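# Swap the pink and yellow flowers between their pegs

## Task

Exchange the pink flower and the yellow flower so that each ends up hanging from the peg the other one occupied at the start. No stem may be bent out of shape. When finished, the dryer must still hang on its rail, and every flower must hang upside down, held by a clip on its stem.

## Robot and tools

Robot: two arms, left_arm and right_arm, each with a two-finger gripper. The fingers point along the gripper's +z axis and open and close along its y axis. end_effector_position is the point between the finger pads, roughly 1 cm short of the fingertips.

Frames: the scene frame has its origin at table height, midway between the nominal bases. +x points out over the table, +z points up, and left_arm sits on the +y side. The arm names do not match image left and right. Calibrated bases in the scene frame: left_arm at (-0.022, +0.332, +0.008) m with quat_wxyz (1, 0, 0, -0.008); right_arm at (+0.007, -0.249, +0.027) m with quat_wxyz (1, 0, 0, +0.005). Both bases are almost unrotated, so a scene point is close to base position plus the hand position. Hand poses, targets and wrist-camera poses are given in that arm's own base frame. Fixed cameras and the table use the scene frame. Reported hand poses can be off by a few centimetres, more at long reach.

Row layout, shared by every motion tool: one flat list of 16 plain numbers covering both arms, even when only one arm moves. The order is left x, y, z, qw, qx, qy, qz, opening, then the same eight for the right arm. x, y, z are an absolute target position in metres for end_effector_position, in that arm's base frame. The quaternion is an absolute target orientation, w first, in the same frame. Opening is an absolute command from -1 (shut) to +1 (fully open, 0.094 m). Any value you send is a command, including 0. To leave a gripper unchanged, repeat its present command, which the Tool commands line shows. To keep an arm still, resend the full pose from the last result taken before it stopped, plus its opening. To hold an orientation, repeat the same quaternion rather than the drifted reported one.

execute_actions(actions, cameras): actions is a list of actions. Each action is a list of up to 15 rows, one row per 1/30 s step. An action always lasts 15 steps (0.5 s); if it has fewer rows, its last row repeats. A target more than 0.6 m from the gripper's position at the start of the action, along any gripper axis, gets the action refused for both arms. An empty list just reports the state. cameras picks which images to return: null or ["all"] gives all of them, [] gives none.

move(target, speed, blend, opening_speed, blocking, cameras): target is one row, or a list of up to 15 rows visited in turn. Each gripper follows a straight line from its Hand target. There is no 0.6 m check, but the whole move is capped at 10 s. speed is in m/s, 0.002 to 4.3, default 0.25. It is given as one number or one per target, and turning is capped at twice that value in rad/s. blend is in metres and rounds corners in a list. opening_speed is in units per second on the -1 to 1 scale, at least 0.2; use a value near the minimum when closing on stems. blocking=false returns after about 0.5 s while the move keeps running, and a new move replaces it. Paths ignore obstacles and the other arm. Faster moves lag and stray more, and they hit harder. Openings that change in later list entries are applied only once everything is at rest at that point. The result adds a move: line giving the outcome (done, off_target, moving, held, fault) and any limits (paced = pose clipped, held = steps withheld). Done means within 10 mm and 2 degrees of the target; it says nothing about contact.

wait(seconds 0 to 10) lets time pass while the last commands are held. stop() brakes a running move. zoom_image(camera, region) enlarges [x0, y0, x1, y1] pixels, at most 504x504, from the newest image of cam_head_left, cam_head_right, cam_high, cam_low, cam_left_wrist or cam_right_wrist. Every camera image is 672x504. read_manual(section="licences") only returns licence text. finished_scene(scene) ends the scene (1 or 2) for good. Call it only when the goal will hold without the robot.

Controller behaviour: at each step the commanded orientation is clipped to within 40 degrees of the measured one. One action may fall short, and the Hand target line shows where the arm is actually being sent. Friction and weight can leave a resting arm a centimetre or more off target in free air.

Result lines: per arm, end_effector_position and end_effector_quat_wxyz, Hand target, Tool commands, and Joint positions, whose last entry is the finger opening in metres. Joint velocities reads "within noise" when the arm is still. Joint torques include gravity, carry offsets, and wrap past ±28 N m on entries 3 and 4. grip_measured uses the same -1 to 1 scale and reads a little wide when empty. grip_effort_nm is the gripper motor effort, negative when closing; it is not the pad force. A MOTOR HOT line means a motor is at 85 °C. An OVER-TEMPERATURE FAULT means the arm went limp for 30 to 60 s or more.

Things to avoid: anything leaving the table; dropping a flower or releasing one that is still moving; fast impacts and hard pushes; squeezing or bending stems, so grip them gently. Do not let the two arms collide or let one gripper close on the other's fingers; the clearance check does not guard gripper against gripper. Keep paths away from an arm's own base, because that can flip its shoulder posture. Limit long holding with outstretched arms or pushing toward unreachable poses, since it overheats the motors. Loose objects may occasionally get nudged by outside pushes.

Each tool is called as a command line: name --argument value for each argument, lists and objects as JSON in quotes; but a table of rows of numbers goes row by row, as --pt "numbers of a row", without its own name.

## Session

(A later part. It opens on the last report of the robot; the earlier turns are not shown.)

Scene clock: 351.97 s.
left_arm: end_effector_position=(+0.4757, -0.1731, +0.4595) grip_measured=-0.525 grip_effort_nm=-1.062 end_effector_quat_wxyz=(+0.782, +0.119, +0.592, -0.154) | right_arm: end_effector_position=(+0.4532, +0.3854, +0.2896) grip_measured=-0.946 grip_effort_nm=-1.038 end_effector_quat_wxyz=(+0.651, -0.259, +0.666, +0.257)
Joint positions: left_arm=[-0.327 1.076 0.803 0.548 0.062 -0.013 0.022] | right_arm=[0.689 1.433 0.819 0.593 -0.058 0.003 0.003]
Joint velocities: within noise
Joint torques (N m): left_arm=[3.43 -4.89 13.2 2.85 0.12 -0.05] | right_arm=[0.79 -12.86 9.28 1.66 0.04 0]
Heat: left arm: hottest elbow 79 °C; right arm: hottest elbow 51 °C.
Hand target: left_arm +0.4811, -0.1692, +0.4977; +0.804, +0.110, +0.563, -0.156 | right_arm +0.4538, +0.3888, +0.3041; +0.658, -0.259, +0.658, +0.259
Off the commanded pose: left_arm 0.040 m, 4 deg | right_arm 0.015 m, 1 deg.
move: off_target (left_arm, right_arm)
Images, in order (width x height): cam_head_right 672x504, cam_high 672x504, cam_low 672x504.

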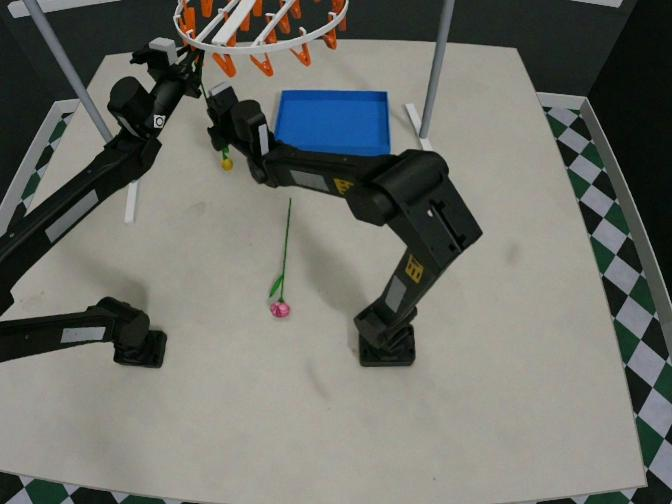

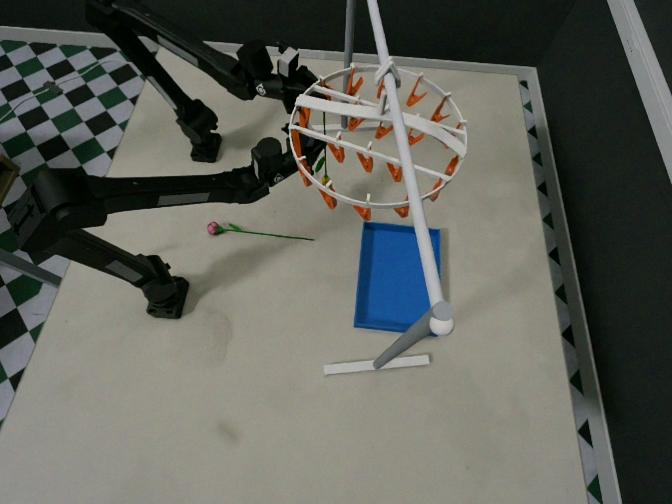

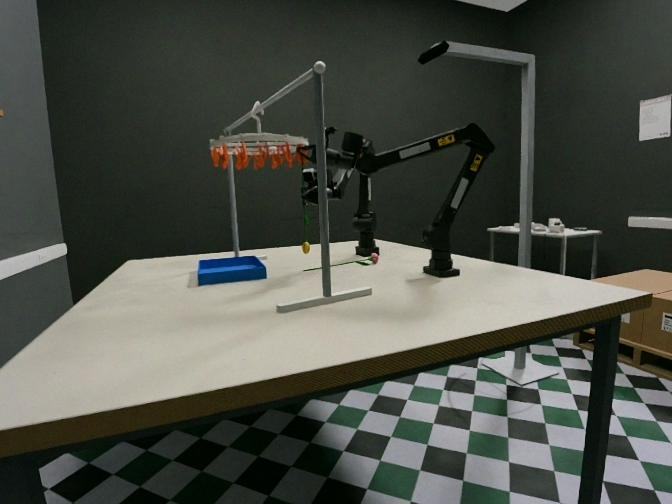

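move --pt "0.484 -0.170 0.499 0.804 0.1095 0.563 -0.156 -0.75 0.450 0.385 0.255 0.658 -0.259 0.658 0.259 -0.97" --pt "0.484 -0.170 0.499 0.804 0.1095 0.563 -0.156 -0.75 0.452 0.368 0.275 0.658 -0.259 0.658 0.259 -0.97" --speed 0.06 --cameras '["cam_head_right","cam_low","cam_high"]'

zoom_image --camera "cam_low" --region '[292, 140, 316, 172]'

zoom_image --camera "cam_head_right" --region '[175, 40, 235, 85]'

Scene clock: 359.90 s.
left_arm: end_effector_position=(+0.4757, -0.1731, +0.4595) grip_measured=-0.525 grip_effort_nm=-1.062 end_effector_quat_wxyz=(+0.782, +0.119, +0.592, -0.154) | right_arm: end_effector_position=(+0.4513, +0.3733, +0.2775) grip_measured=-0.946 grip_effort_nm=-1.038 end_effector_quat_wxyz=(+0.660, -0.259, +0.655, +0.263)
Joint positions: left_arm=[-0.327 1.076 0.803 0.548 0.062 -0.013 0.022] | right_arm=[0.665 1.447 0.77 0.686 -0.091 0.003 0.003]
Joint velocities: within noise
Joint torques (N m): left_arm=[3.43 -4.95 13.22 2.86 0.12 -0.05] | right_arm=[-0.03 -12.34 6.98 1.72 -0.1 0]
Heat: left arm: hottest elbow 79 °C; right arm: hottest elbow 50 °C.
Hand target: left_arm +0.4811, -0.1692, +0.4977; +0.804, +0.110, +0.563, -0.156 | right_arm +0.4520, +0.3680, +0.2749; +0.658, -0.259, +0.658, +0.259
Off the commanded pose: left_arm 0.040 m, 4 deg | right_arm 0.006 m, 1 deg.
move: off_target (left_arm)
Images, in order (width x height): cam_head_right 672x504, cam_high 672x504, cam_low 672x504.

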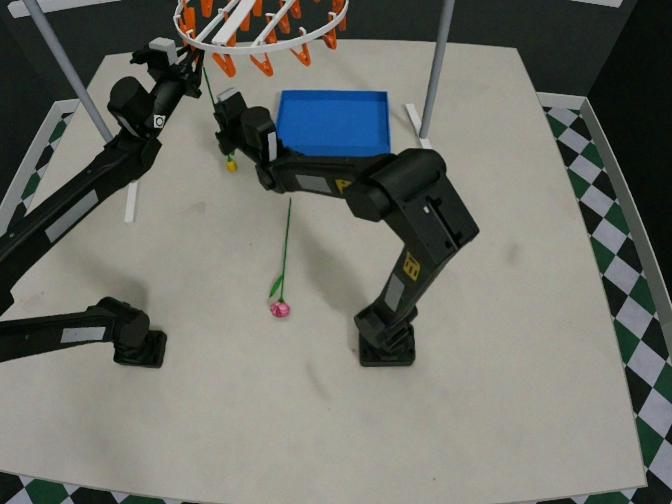

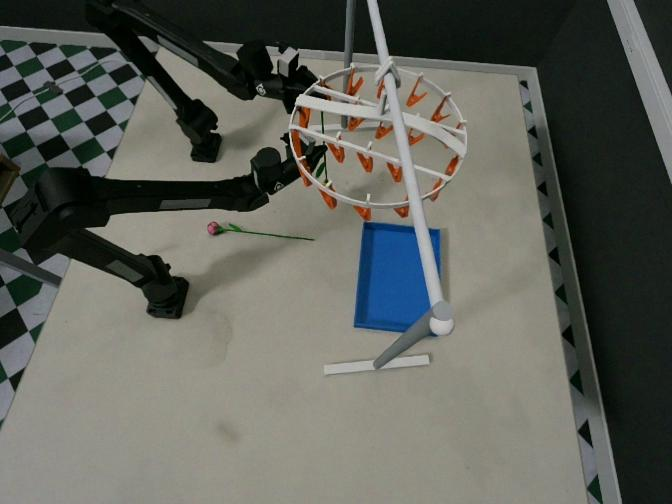

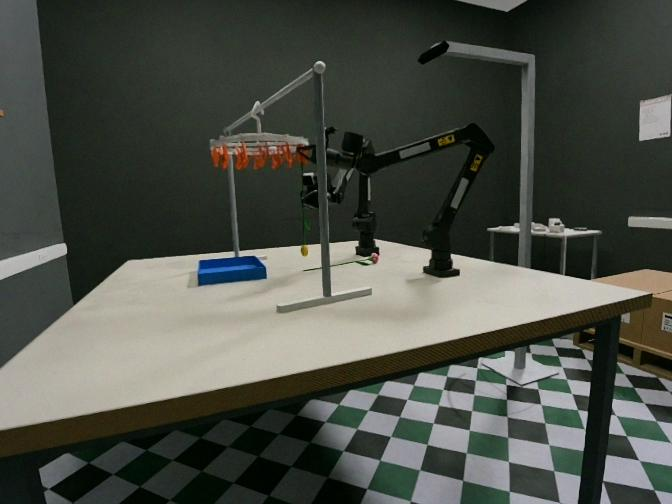

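Scaled by 15.750 from the camera's 672x504 image, which has a finer 960x720 frame.

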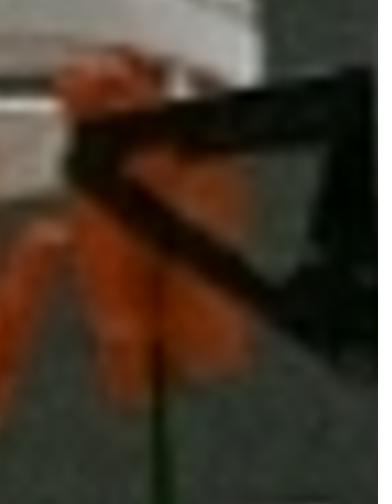

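Scaled by 8.400 from the camera's 672x504 image, which has a finer 960x720 frame.

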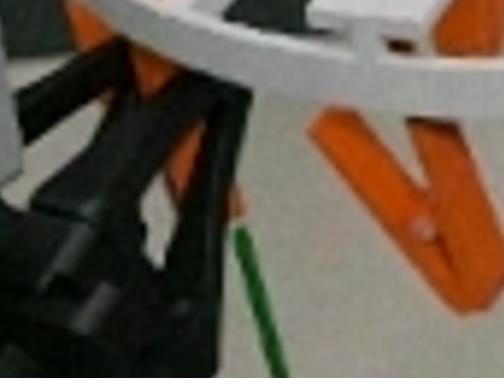

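move --pt "0.484 -0.170 0.499 0.804 0.1095 0.563 -0.156 -0.75 0.452 0.384 0.294 0.658 -0.259 0.658 0.259 -0.97" --speed 0.06 --cameras '["cam_head_right","cam_low","cam_high"]'

zoom_image --camera "cam_low" --region '[292, 140, 316, 172]'

zoom_image --camera "cam_head_right" --region '[175, 40, 235, 85]'

Scene clock: 363.77 s.
left_arm: end_effector_position=(+0.4757, -0.1731, +0.4595) grip_measured=-0.525 grip_effort_nm=-1.062 end_effector_quat_wxyz=(+0.782, +0.119, +0.592, -0.154) | right_arm: end_effector_position=(+0.4484, +0.3746, +0.2679) grip_measured=-0.946 grip_effort_nm=-1.038 end_effector_quat_wxyz=(+0.644, -0.260, +0.673, +0.253)
Joint positions: left_arm=[-0.327 1.076 0.803 0.548 0.062 -0.013 0.022] | right_arm=[0.677 1.437 0.77 0.625 -0.066 0.003 0.003]
Joint velocities: within noise
Joint torques (N m): left_arm=[3.37 -4.95 13.2 2.85 0.11 -0.05] | right_arm=[1.44 -12.75 10.51 1.77 0.08 0]
Heat: left arm: hottest elbow 79 °C; right arm: hottest elbow 50 °C.
Hand target: left_arm +0.4811, -0.1692, +0.4977; +0.804, +0.110, +0.563, -0.156 | right_arm +0.4510, +0.3832, +0.2940; +0.658, -0.259, +0.658, +0.259
Off the commanded pose: left_arm 0.040 m, 4 deg | right_arm 0.028 m, 2 deg.
move: off_target (left_arm, right_arm)
Images, in order (width x height): cam_head_right 672x504, cam_high 672x504, cam_low 672x504.

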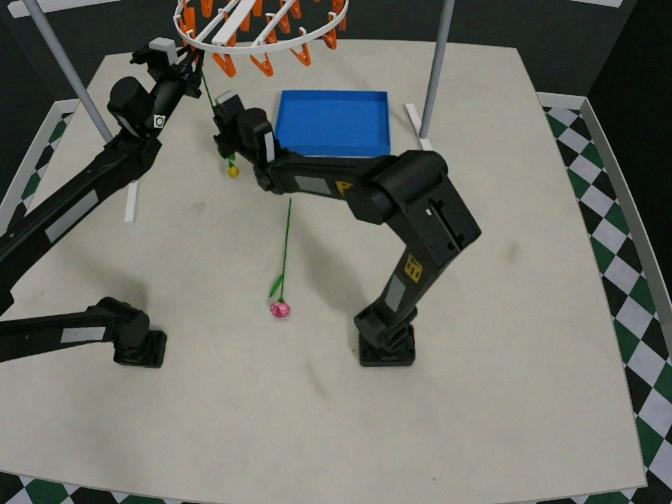

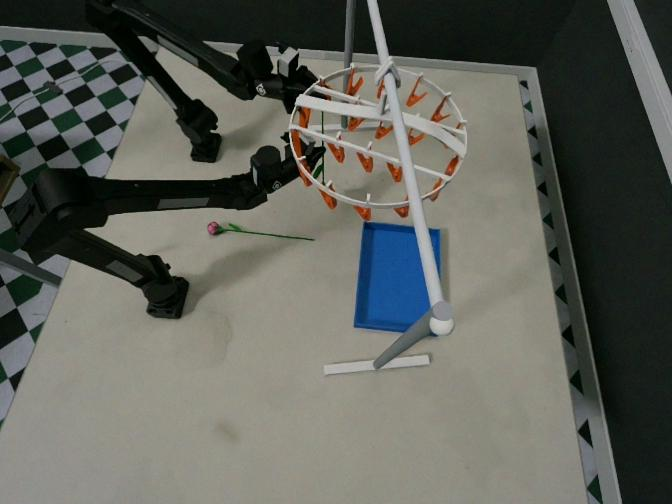

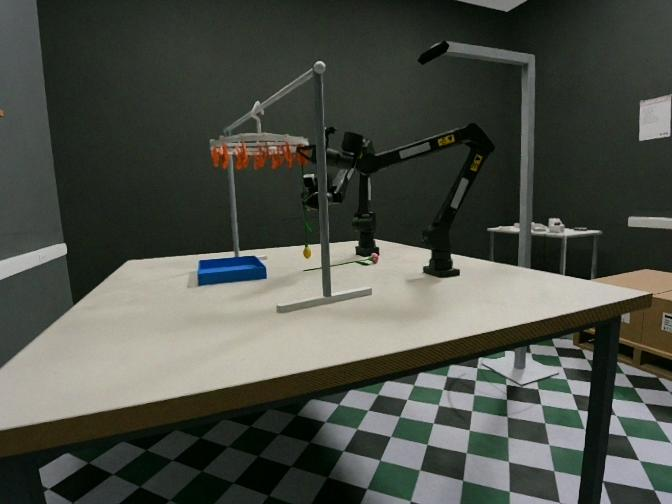

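Scaled by 15.750 from the camera's 672x504 image, which has a finer 960x720 frame.

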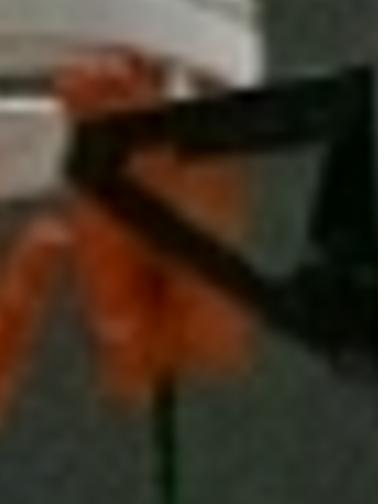

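Scaled by 8.400 from the camera's 672x504 image, which has a finer 960x720 frame.

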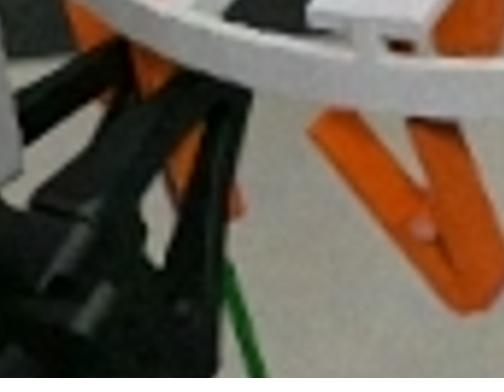

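move --pt "0.484 -0.170 0.499 0.804 0.1095 0.563 -0.156 -0.75 0.452 0.384 0.314 0.658 -0.259 0.658 0.259 -0.97" --speed 0.05 --cameras '["cam_head_right","cam_low","cam_high"]'

zoom_image --camera "cam_low" --region '[292, 140, 316, 172]'

zoom_image --camera "cam_head_right" --region '[175, 40, 235, 85]'

Scene clock: 366.83 s.
left_arm: end_effector_position=(+0.4757, -0.1731, +0.4604) grip_measured=-0.525 grip_effort_nm=-1.072 end_effector_quat_wxyz=(+0.783, +0.119, +0.591, -0.154) | right_arm: end_effector_position=(+0.4451, +0.3720, +0.2786) grip_measured=-0.946 grip_effort_nm=-1.028 end_effector_quat_wxyz=(+0.639, -0.262, +0.679, +0.251)
Joint positions: left_arm=[-0.327 1.076 0.804 0.549 0.062 -0.013 0.022] | right_arm=[0.677 1.399 0.778 0.563 -0.066 0.003 0.003]
Joint velocities: within noise
Joint torques (N m): left_arm=[3.43 -4.89 13.14 2.82 0.11 -0.05] | right_arm=[1.32 -12.4 11.96 1.72 0.08 0]
Heat: left arm: hottest elbow 79 °C; right arm: hottest elbow 49 °C.
Hand target: left_arm +0.4812, -0.1692, +0.4977; +0.804, +0.110, +0.563, -0.156 | right_arm +0.4502, +0.3825, +0.3139; +0.658, -0.259, +0.658, +0.259
Off the commanded pose: left_arm 0.040 m, 4 deg | right_arm 0.038 m, 3 deg.
move: off_target (left_arm, right_arm)
Images, in order (width x height): cam_head_right 672x504, cam_high 672x504, cam_low 672x504.

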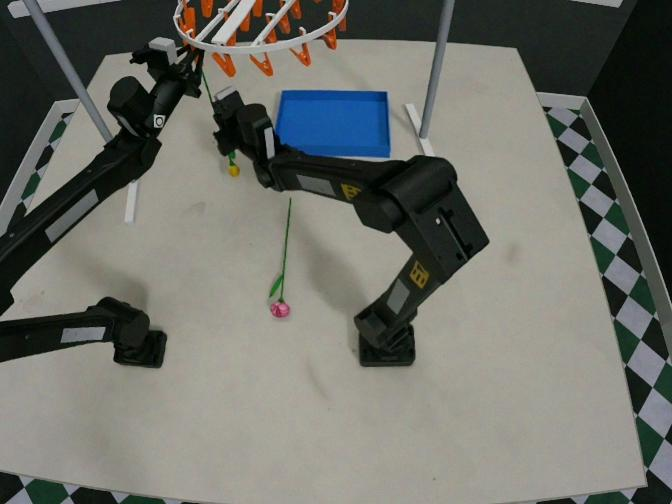

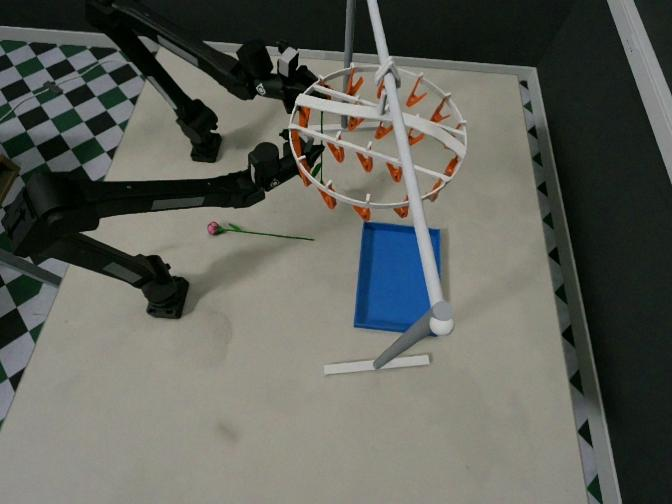

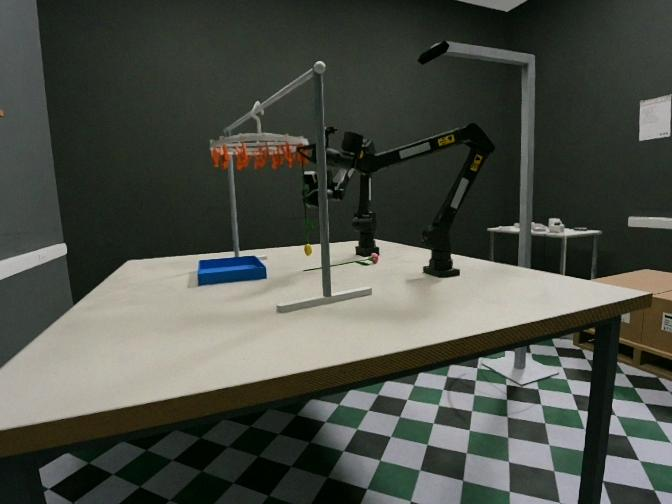

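Scaled by 15.750 from the camera's 672x504 image, which has a finer 960x720 frame.

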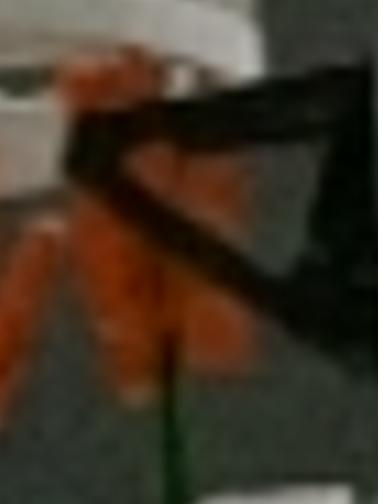

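Scaled by 8.400 from the camera's 672x504 image, which has a finer 960x720 frame.

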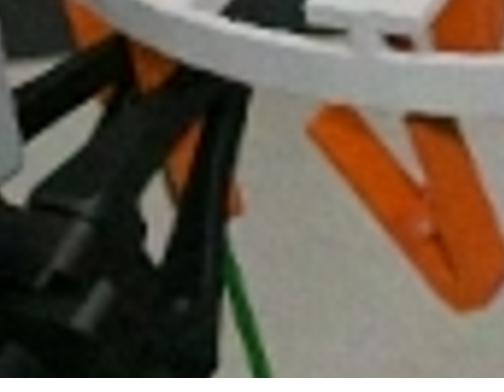

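move --pt "0.484 -0.170 0.499 0.804 0.1095 0.563 -0.156 -0.2 0.452 0.384 0.311 0.658 -0.259 0.658 0.259 -0.97" --speed 0.05 --opening_speed 0.25 --cameras '["cam_head_right","cam_low","cam_left_wrist"]'

zoom_image --camera "cam_low" --region '[292, 140, 316, 172]'

zoom_image --camera "cam_head_right" --region '[175, 40, 235, 85]'

zoom_image --camera "cam_left_wrist" --region '[220, 350, 460, 504]'

Scene clock: 374.23 s.
left_arm: end_effector_position=(+0.4757, -0.1731, +0.4604) grip_measured=-0.202 grip_effort_nm=0.056 end_effector_quat_wxyz=(+0.783, +0.119, +0.591, -0.154) | right_arm: end_effector_position=(+0.4450, +0.3719, +0.2788) grip_measured=-0.946 grip_effort_nm=-1.033 end_effector_quat_wxyz=(+0.638, -0.262, +0.679, +0.251)
Joint positions: left_arm=[-0.327 1.076 0.804 0.549 0.062 -0.013 0.037] | right_arm=[0.677 1.398 0.778 0.561 -0.066 0.003 0.003]
Joint velocities: within noise
Joint torques (N m): left_arm=[3.43 -4.89 13.14 2.82 0.12 -0.05] | right_arm=[1.32 -11.58 11.71 2.17 0.09 0.01]
Heat: left arm: hottest elbow 78 °C; right arm: hottest elbow 50 °C.
Hand target: left_arm +0.4812, -0.1692, +0.4978; +0.804, +0.110, +0.563, -0.156 | right_arm +0.4503, +0.3827, +0.3110; +0.658, -0.259, +0.658, +0.259
Off the commanded pose: left_arm 0.040 m, 4 deg | right_arm 0.035 m, 3 deg.
move: off_target (left_arm, right_arm)
camera_calibration:
cam_left_wrist: T_world_to_cam=[[-0.37256, -0.927873, -0.0158484, 0.0238024], [-0.14009, 0.073115, -0.987436, 0.572643], [0.917373, -0.365659, -0.157226, -0.336874], [0, 0, 0, 1]] pos_world=[0.398129, -0.142964, 0.51286]
Images, in order (width x height): cam_head_right 672x504, cam_low 672x504, cam_left_wrist 672x504.

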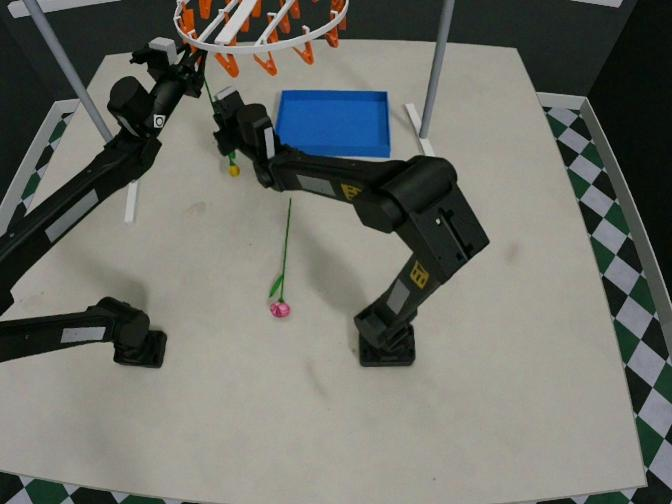

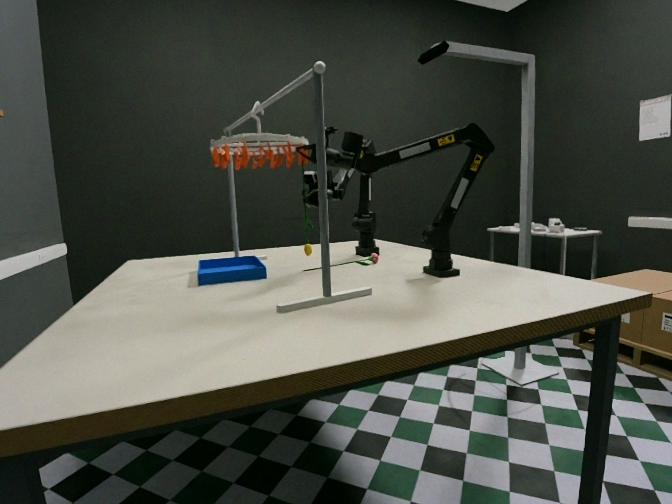

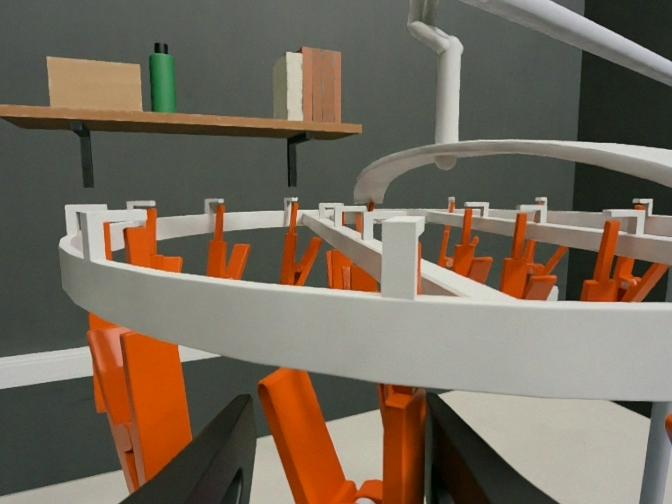

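Scaled by 15.750 from the camera's 672x504 image, which has a finer 960x720 frame.

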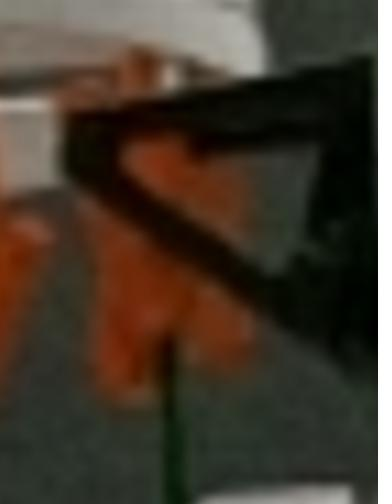

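Scaled by 8.400 from the camera's 672x504 image, which has a finer 960x720 frame.

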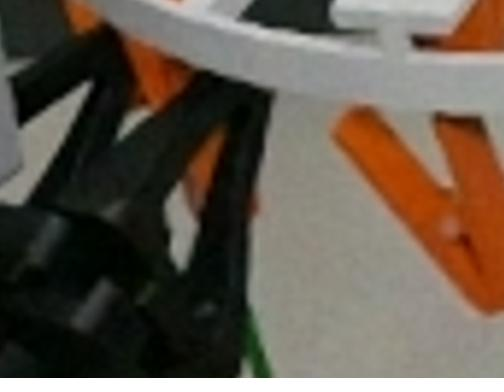

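Scaled by 2.100 from the camera's 672x504 image, which has a finer 960x720 frame.

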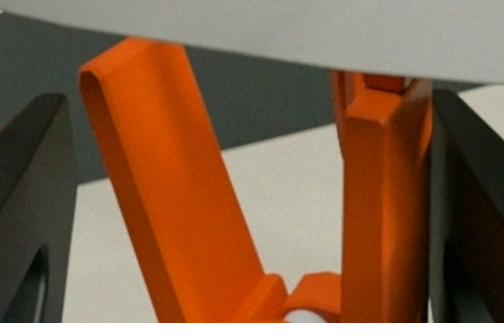

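move --pt "0.42 -0.14 0.475 0.804 0.1095 0.563 -0.156 -0.15 0.452 0.384 0.311 0.658 -0.259 0.658 0.259 -0.97" --pt "0.35 -0.11 0.43 0.804 0.1095 0.563 -0.156 -0.15 0.452 0.384 0.311 0.658 -0.259 0.658 0.259 -0.97" --speed 0.06

zoom_image --camera "cam_head_right" --region '[165, 30, 245, 90]'

zoom_image --camera "cam_low" --region '[280, 130, 328, 170]'

Scene clock: 381.07 s.
left_arm: end_effector_position=(+0.3508, -0.1144, +0.4286) grip_measured=-0.152 grip_effort_nm=0.051 end_effector_quat_wxyz=(+0.804, +0.114, +0.562, -0.156) | right_arm: end_effector_position=(+0.4450, +0.3719, +0.2788) grip_measured=-0.946 grip_effort_nm=-1.028 end_effector_quat_wxyz=(+0.638, -0.262, +0.679, +0.251)
Joint positions: left_arm=[-0.253 0.657 0.469 0.54 0.131 -0.039 0.04] | right_arm=[0.677 1.398 0.778 0.561 -0.066 0.003 0.003]
Joint velocities: within noise
Joint torques (N m): left_arm=[3.37 -1.67 8.81 1.46 0.11 -0.06] | right_arm=[1.32 -11.46 11.73 2.15 0.08 0.01]
Heat: left arm: hottest elbow 76 °C; right arm: hottest elbow 51 °C.
Hand target: left_arm +0.3500, -0.1100, +0.4301; +0.804, +0.109, +0.563, -0.156 | right_arm +0.4503, +0.3827, +0.3110; +0.658, -0.259, +0.658, +0.259
Off the commanded pose: left_arm 0.005 m, 1 deg | right_arm 0.035 m, 3 deg.
move: off_target (right_arm)
camera_calibration:
cam_left_wrist: T_world_to_cam=[[-0.370441, -0.928644, -0.0198206, 0.0321004], [-0.0717299, 0.0498753, -0.996176, 0.496506], [0.926082, -0.367603, -0.0850874, -0.240006], [0, 0, 0, 1]] pos_world=[0.269771, -0.0831805, 0.474822]
cam_right_wrist: T_world_to_cam=[[0.680951, -0.732327, 0.00141548, -0.032204], [-0.341829, -0.319557, -0.883763, 0.558506], [0.647656, 0.601316, -0.467933, -0.294564], [0, 0, 0, 1]] pos_world=[0.403619, 0.332016, 0.355795]

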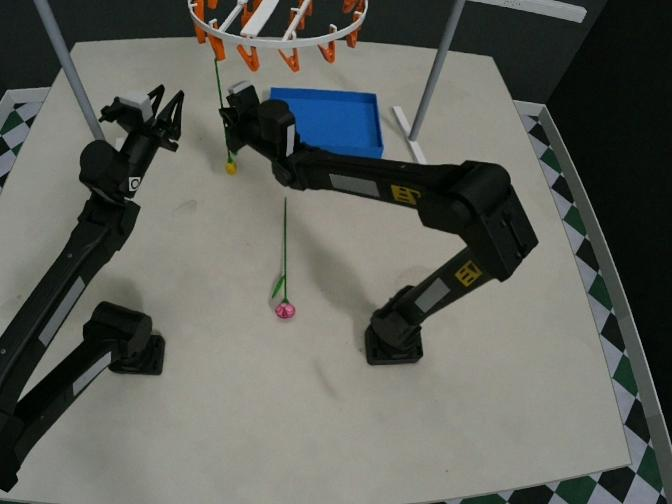

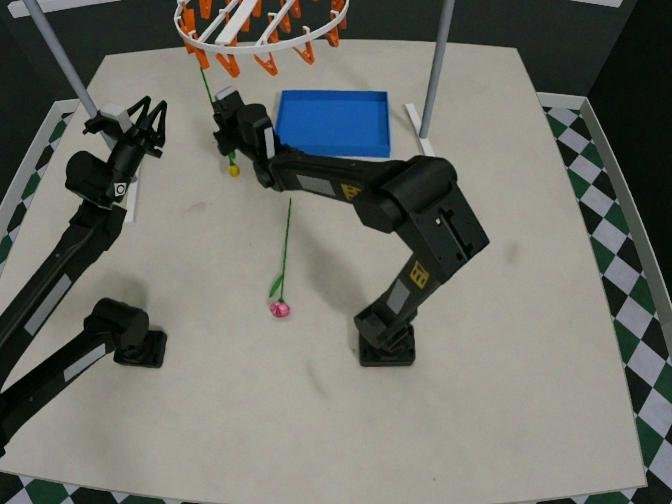

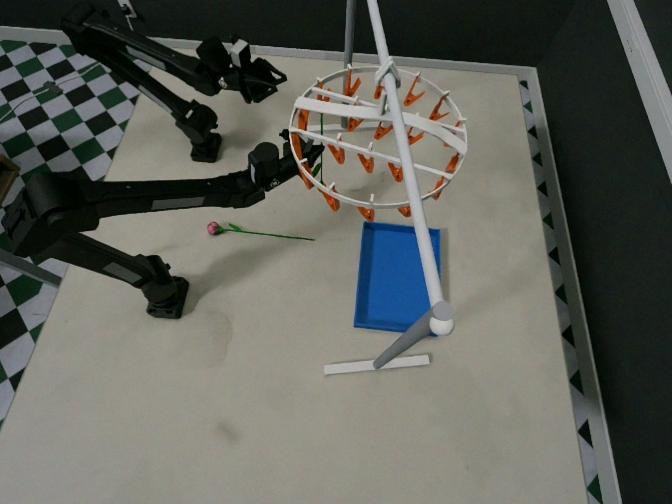

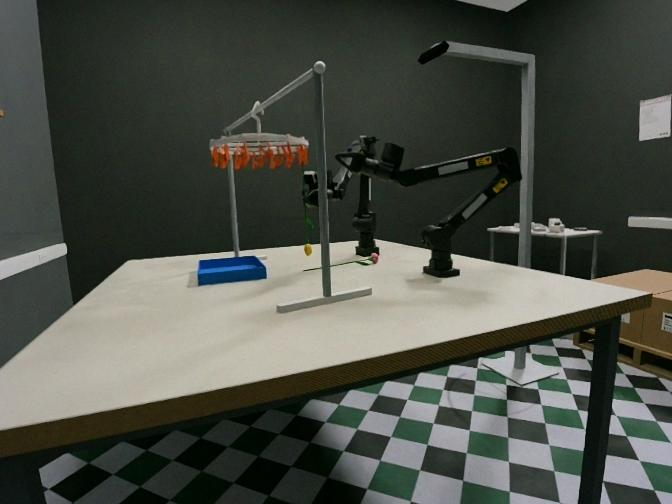

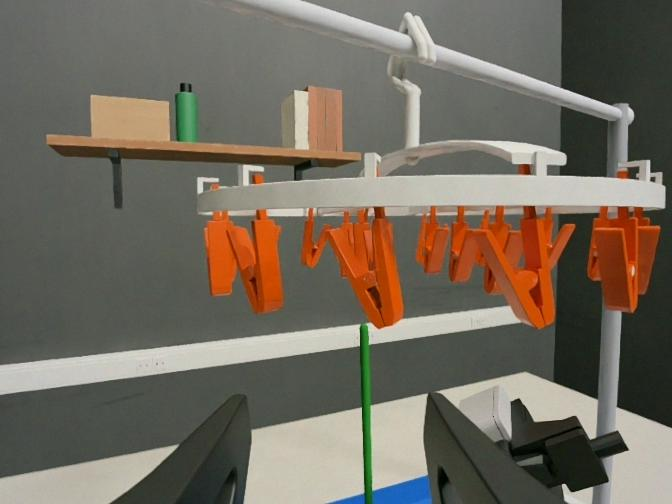

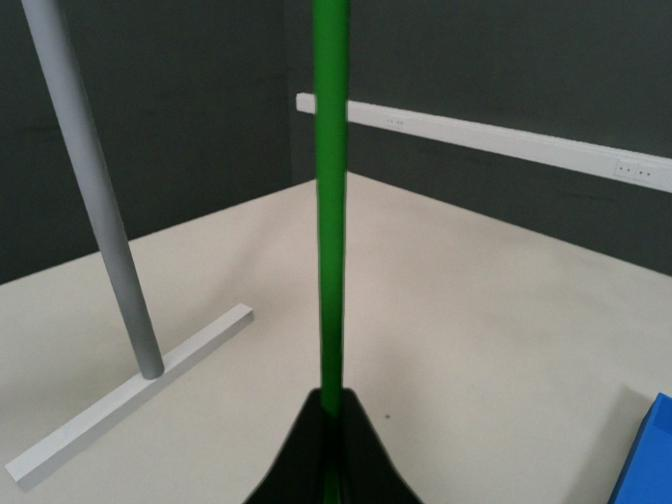

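Scaled by 6.300 from the camera's 672x504 image, which has a finer 960x720 frame.

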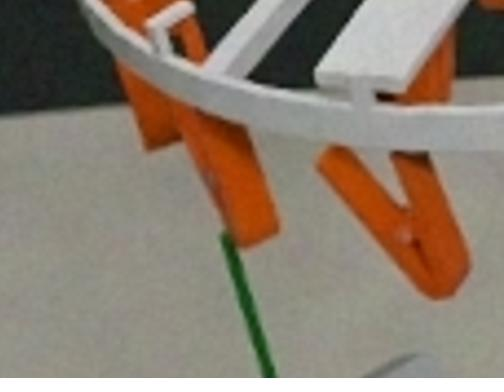

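Scaled by 10.500 from the camera's 672x504 image, which has a finer 960x720 frame.

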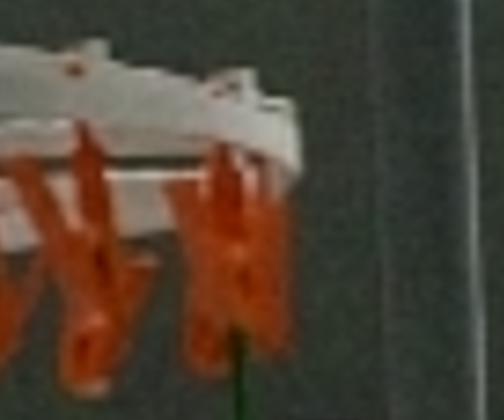

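move --pt "0.42 -0.14 0.475 0.804 0.1095 0.563 -0.156 -0.15 0.450 0.378 0.285 0.658 -0.259 0.658 0.259 -0.97" --pt "0.484 -0.170 0.499 0.804 0.1095 0.563 -0.156 -0.15 0.450 0.378 0.285 0.658 -0.259 0.658 0.259 -0.97" --pt "0.484 -0.170 0.499 0.804 0.1095 0.563 -0.156 -0.4 0.450 0.378 0.285 0.658 -0.259 0.658 0.259 -0.97" --speed 0.08 --opening_speed 0.5 --cameras '["cam_left_wrist","cam_head_right"]'

Scene clock: 394.40 s.
left_arm: end_effector_position=(+0.4791, -0.1623, +0.4607) grip_measured=-0.397 grip_effort_nm=-0.125 end_effector_quat_wxyz=(+0.783, +0.107, +0.593, -0.153) | right_arm: end_effector_position=(+0.4475, +0.3746, +0.2834) grip_measured=-0.946 grip_effort_nm=-1.038 end_effector_quat_wxyz=(+0.654, -0.258, +0.663, +0.258)
Joint positions: left_arm=[-0.303 1.075 0.803 0.55 0.067 -0.033 0.028] | right_arm=[0.677 1.419 0.778 0.627 -0.069 0.003 0.003]
Joint velocities: within noise
Joint torques (N m): left_arm=[1.67 -4.84 13.18 2.82 -0.08 0.17] | right_arm=[0.56 -10.29 8.38 2.81 -0.09 0.01]
Heat: left arm: hottest elbow 71 °C; right arm: hottest elbow 51 °C.
Hand target: left_arm +0.4812, -0.1688, +0.4979; +0.804, +0.109, +0.563, -0.156 | right_arm +0.4499, +0.3780, +0.2850; +0.658, -0.259, +0.658, +0.259
Off the commanded pose: left_arm 0.039 m, 4 deg | right_arm 0.004 m, 1 deg.
move: off_target (left_arm); target 3's new opening was sent with left_arm's hand 0.040 m and 4 deg from that target
camera_calibration:
cam_left_wrist: T_world_to_cam=[[-0.359347, -0.933202, 0.00190264, 0.0197175], [-0.146564, 0.0544236, -0.987703, 0.572806], [0.921623, -0.355207, -0.156331, -0.336787], [0, 0, 0, 1]] pos_world=[0.401429, -0.132403, 0.513075]
Images, in order (width x height): cam_head_right 672x504, cam_left_wrist 672x504.

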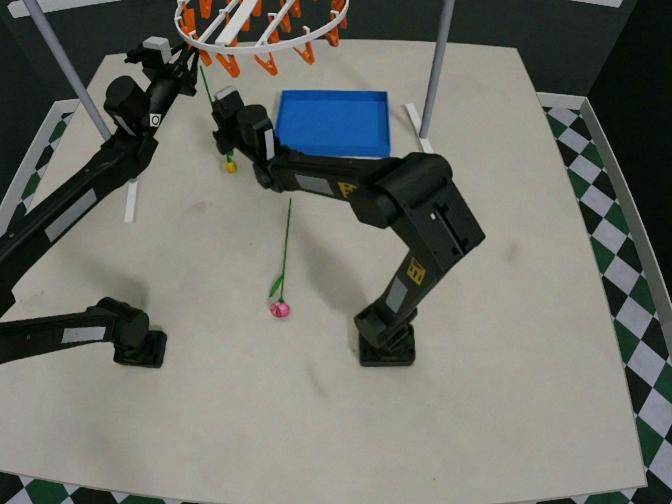

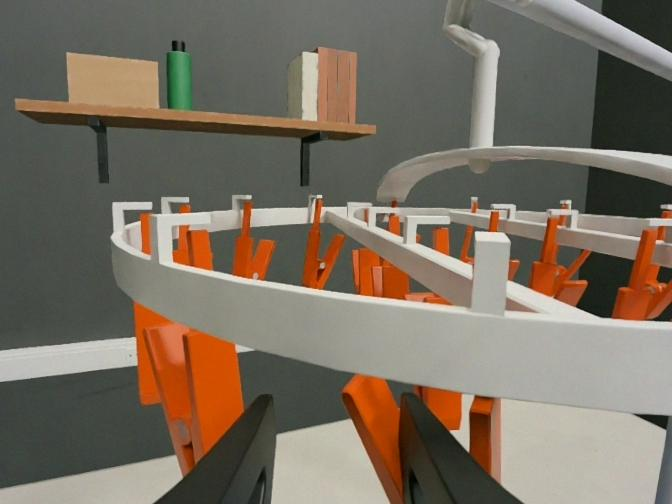

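move --pt "0.484 -0.170 0.495 0.804 0.1095 0.563 -0.156 -0.1 0.450 0.378 0.265 0.658 -0.259 0.658 0.259 -0.97" --pt "0.42 -0.145 0.475 0.804 0.1095 0.563 -0.156 -0.1 0.450 0.378 0.265 0.658 -0.259 0.658 0.259 -0.97" --pt "0.42 -0.17 0.48 0.804 0.1095 0.563 -0.156 -0.1 0.450 0.378 0.265 0.658 -0.259 0.658 0.259 -0.97" --speed 0.1 --cameras '["cam_left_wrist"]'

Scene clock: 400.13 s.
left_arm: end_effector_position=(+0.4192, -0.1656, +0.4713) grip_measured=-0.102 grip_effort_nm=0.056 end_effector_quat_wxyz=(+0.801, +0.106, +0.567, -0.157) | right_arm: end_effector_position=(+0.4508, +0.3773, +0.2710) grip_measured=-0.946 grip_effort_nm=-1.038 end_effector_quat_wxyz=(+0.658, -0.257, +0.659, +0.259)
Joint positions: left_arm=[-0.374 0.918 0.699 0.56 0.004 -0.01 0.042] | right_arm=[0.677 1.46 0.77 0.691 -0.069 0.003 0.003]
Joint velocities: within noise
Joint torques (N m): left_arm=[1.85 -3.55 10.14 1.63 -0.07 0.16] | right_arm=[0.5 -10.81 6.98 2.8 -0.09 0]
Heat: left arm: hottest elbow 71 °C; right arm: hottest elbow 50 °C.
Hand target: left_arm +0.4198, -0.1699, +0.4800; +0.804, +0.110, +0.563, -0.156 | right_arm +0.4499, +0.3780, +0.2651; +0.658, -0.259, +0.658, +0.259
Off the commanded pose: left_arm 0.010 m, 1 deg | right_arm 0.006 m, 0 deg.
move: done
camera_calibration:
cam_left_wrist: T_world_to_cam=[[-0.362633, -0.931928, -0.00287406, -0.00108609], [-0.0865403, 0.036745, -0.99557, 0.5503], [0.927905, -0.360778, -0.0939742, -0.31397], [0, 0, 0, 1]] pos_world=[0.338563, -0.134506, 0.518354]
Images, in order (width x height): cam_left_wrist 672x504.

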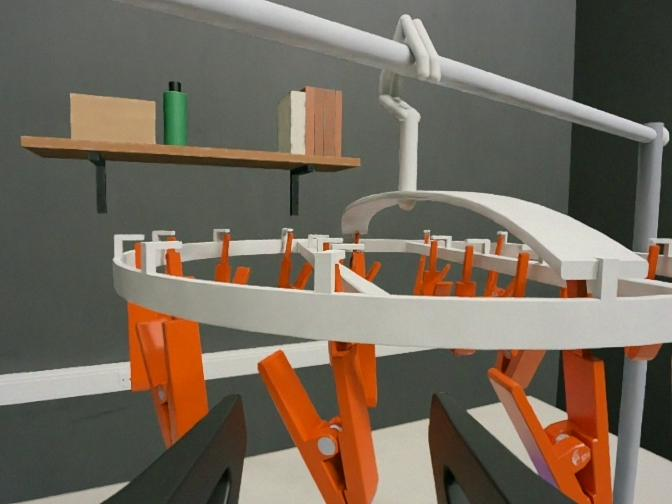

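move --pt "0.482 -0.181 0.499 0.804 0.1095 0.563 -0.156 -0.1 0.450 0.378 0.265 0.658 -0.259 0.658 0.259 -0.97" --pt "0.482 -0.181 0.499 0.804 0.1095 0.563 -0.156 -0.4 0.450 0.378 0.265 0.658 -0.259 0.658 0.259 -0.97" --speed 0.1 --opening_speed 0.5 --cameras '["cam_left_wrist"]'

Scene clock: 404.87 s.
left_arm: end_effector_position=(+0.4732, -0.1837, +0.4619) grip_measured=-0.397 grip_effort_nm=-0.125 end_effector_quat_wxyz=(+0.785, +0.117, +0.588, -0.156) | right_arm: end_effector_position=(+0.4508, +0.3773, +0.2711) grip_measured=-0.946 grip_effort_nm=-1.033 end_effector_quat_wxyz=(+0.658, -0.257, +0.659, +0.259)
Joint positions: left_arm=[-0.358 1.082 0.807 0.56 0.033 -0.009 0.028] | right_arm=[0.677 1.46 0.77 0.691 -0.069 0.003 0.003]
Joint velocities: within noise
Joint torques (N m): left_arm=[3.37 -5.01 13.22 2.4 0.12 0.03] | right_arm=[0.62 -10.93 6.97 2.74 -0.1 0]
Heat: left arm: hottest elbow 70 °C; right arm: hottest elbow 50 °C.
Hand target: left_arm +0.4793, -0.1801, +0.4980; +0.804, +0.110, +0.563, -0.156 | right_arm +0.4499, +0.3780, +0.2650; +0.658, -0.259, +0.658, +0.259
Off the commanded pose: left_arm 0.038 m, 4 deg | right_arm 0.006 m, 0 deg.
move: off_target (left_arm); target 2's new opening was sent with left_arm's hand 0.038 m and 4 deg from that target
camera_calibration:
cam_left_wrist: T_world_to_cam=[[-0.373805, -0.927431, -0.0119234, 0.0119444], [-0.133759, 0.0666242, -0.988772, 0.570958], [0.917812, -0.368013, -0.148957, -0.342659], [0, 0, 0, 1]] pos_world=[0.395332, -0.153065, 0.513648]
Images, in order (width x height): cam_left_wrist 672x504.

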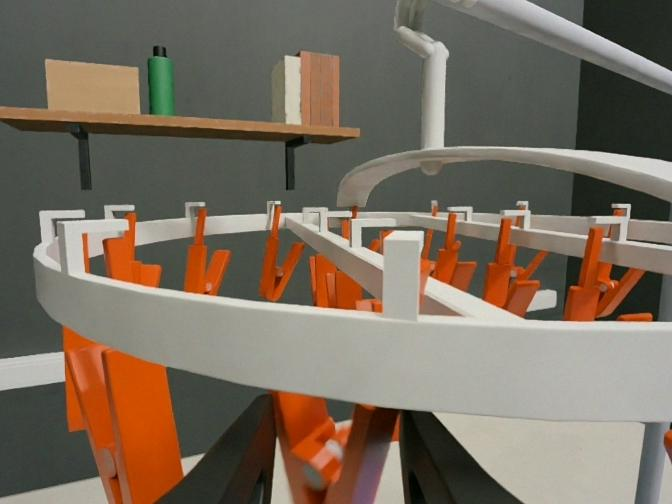

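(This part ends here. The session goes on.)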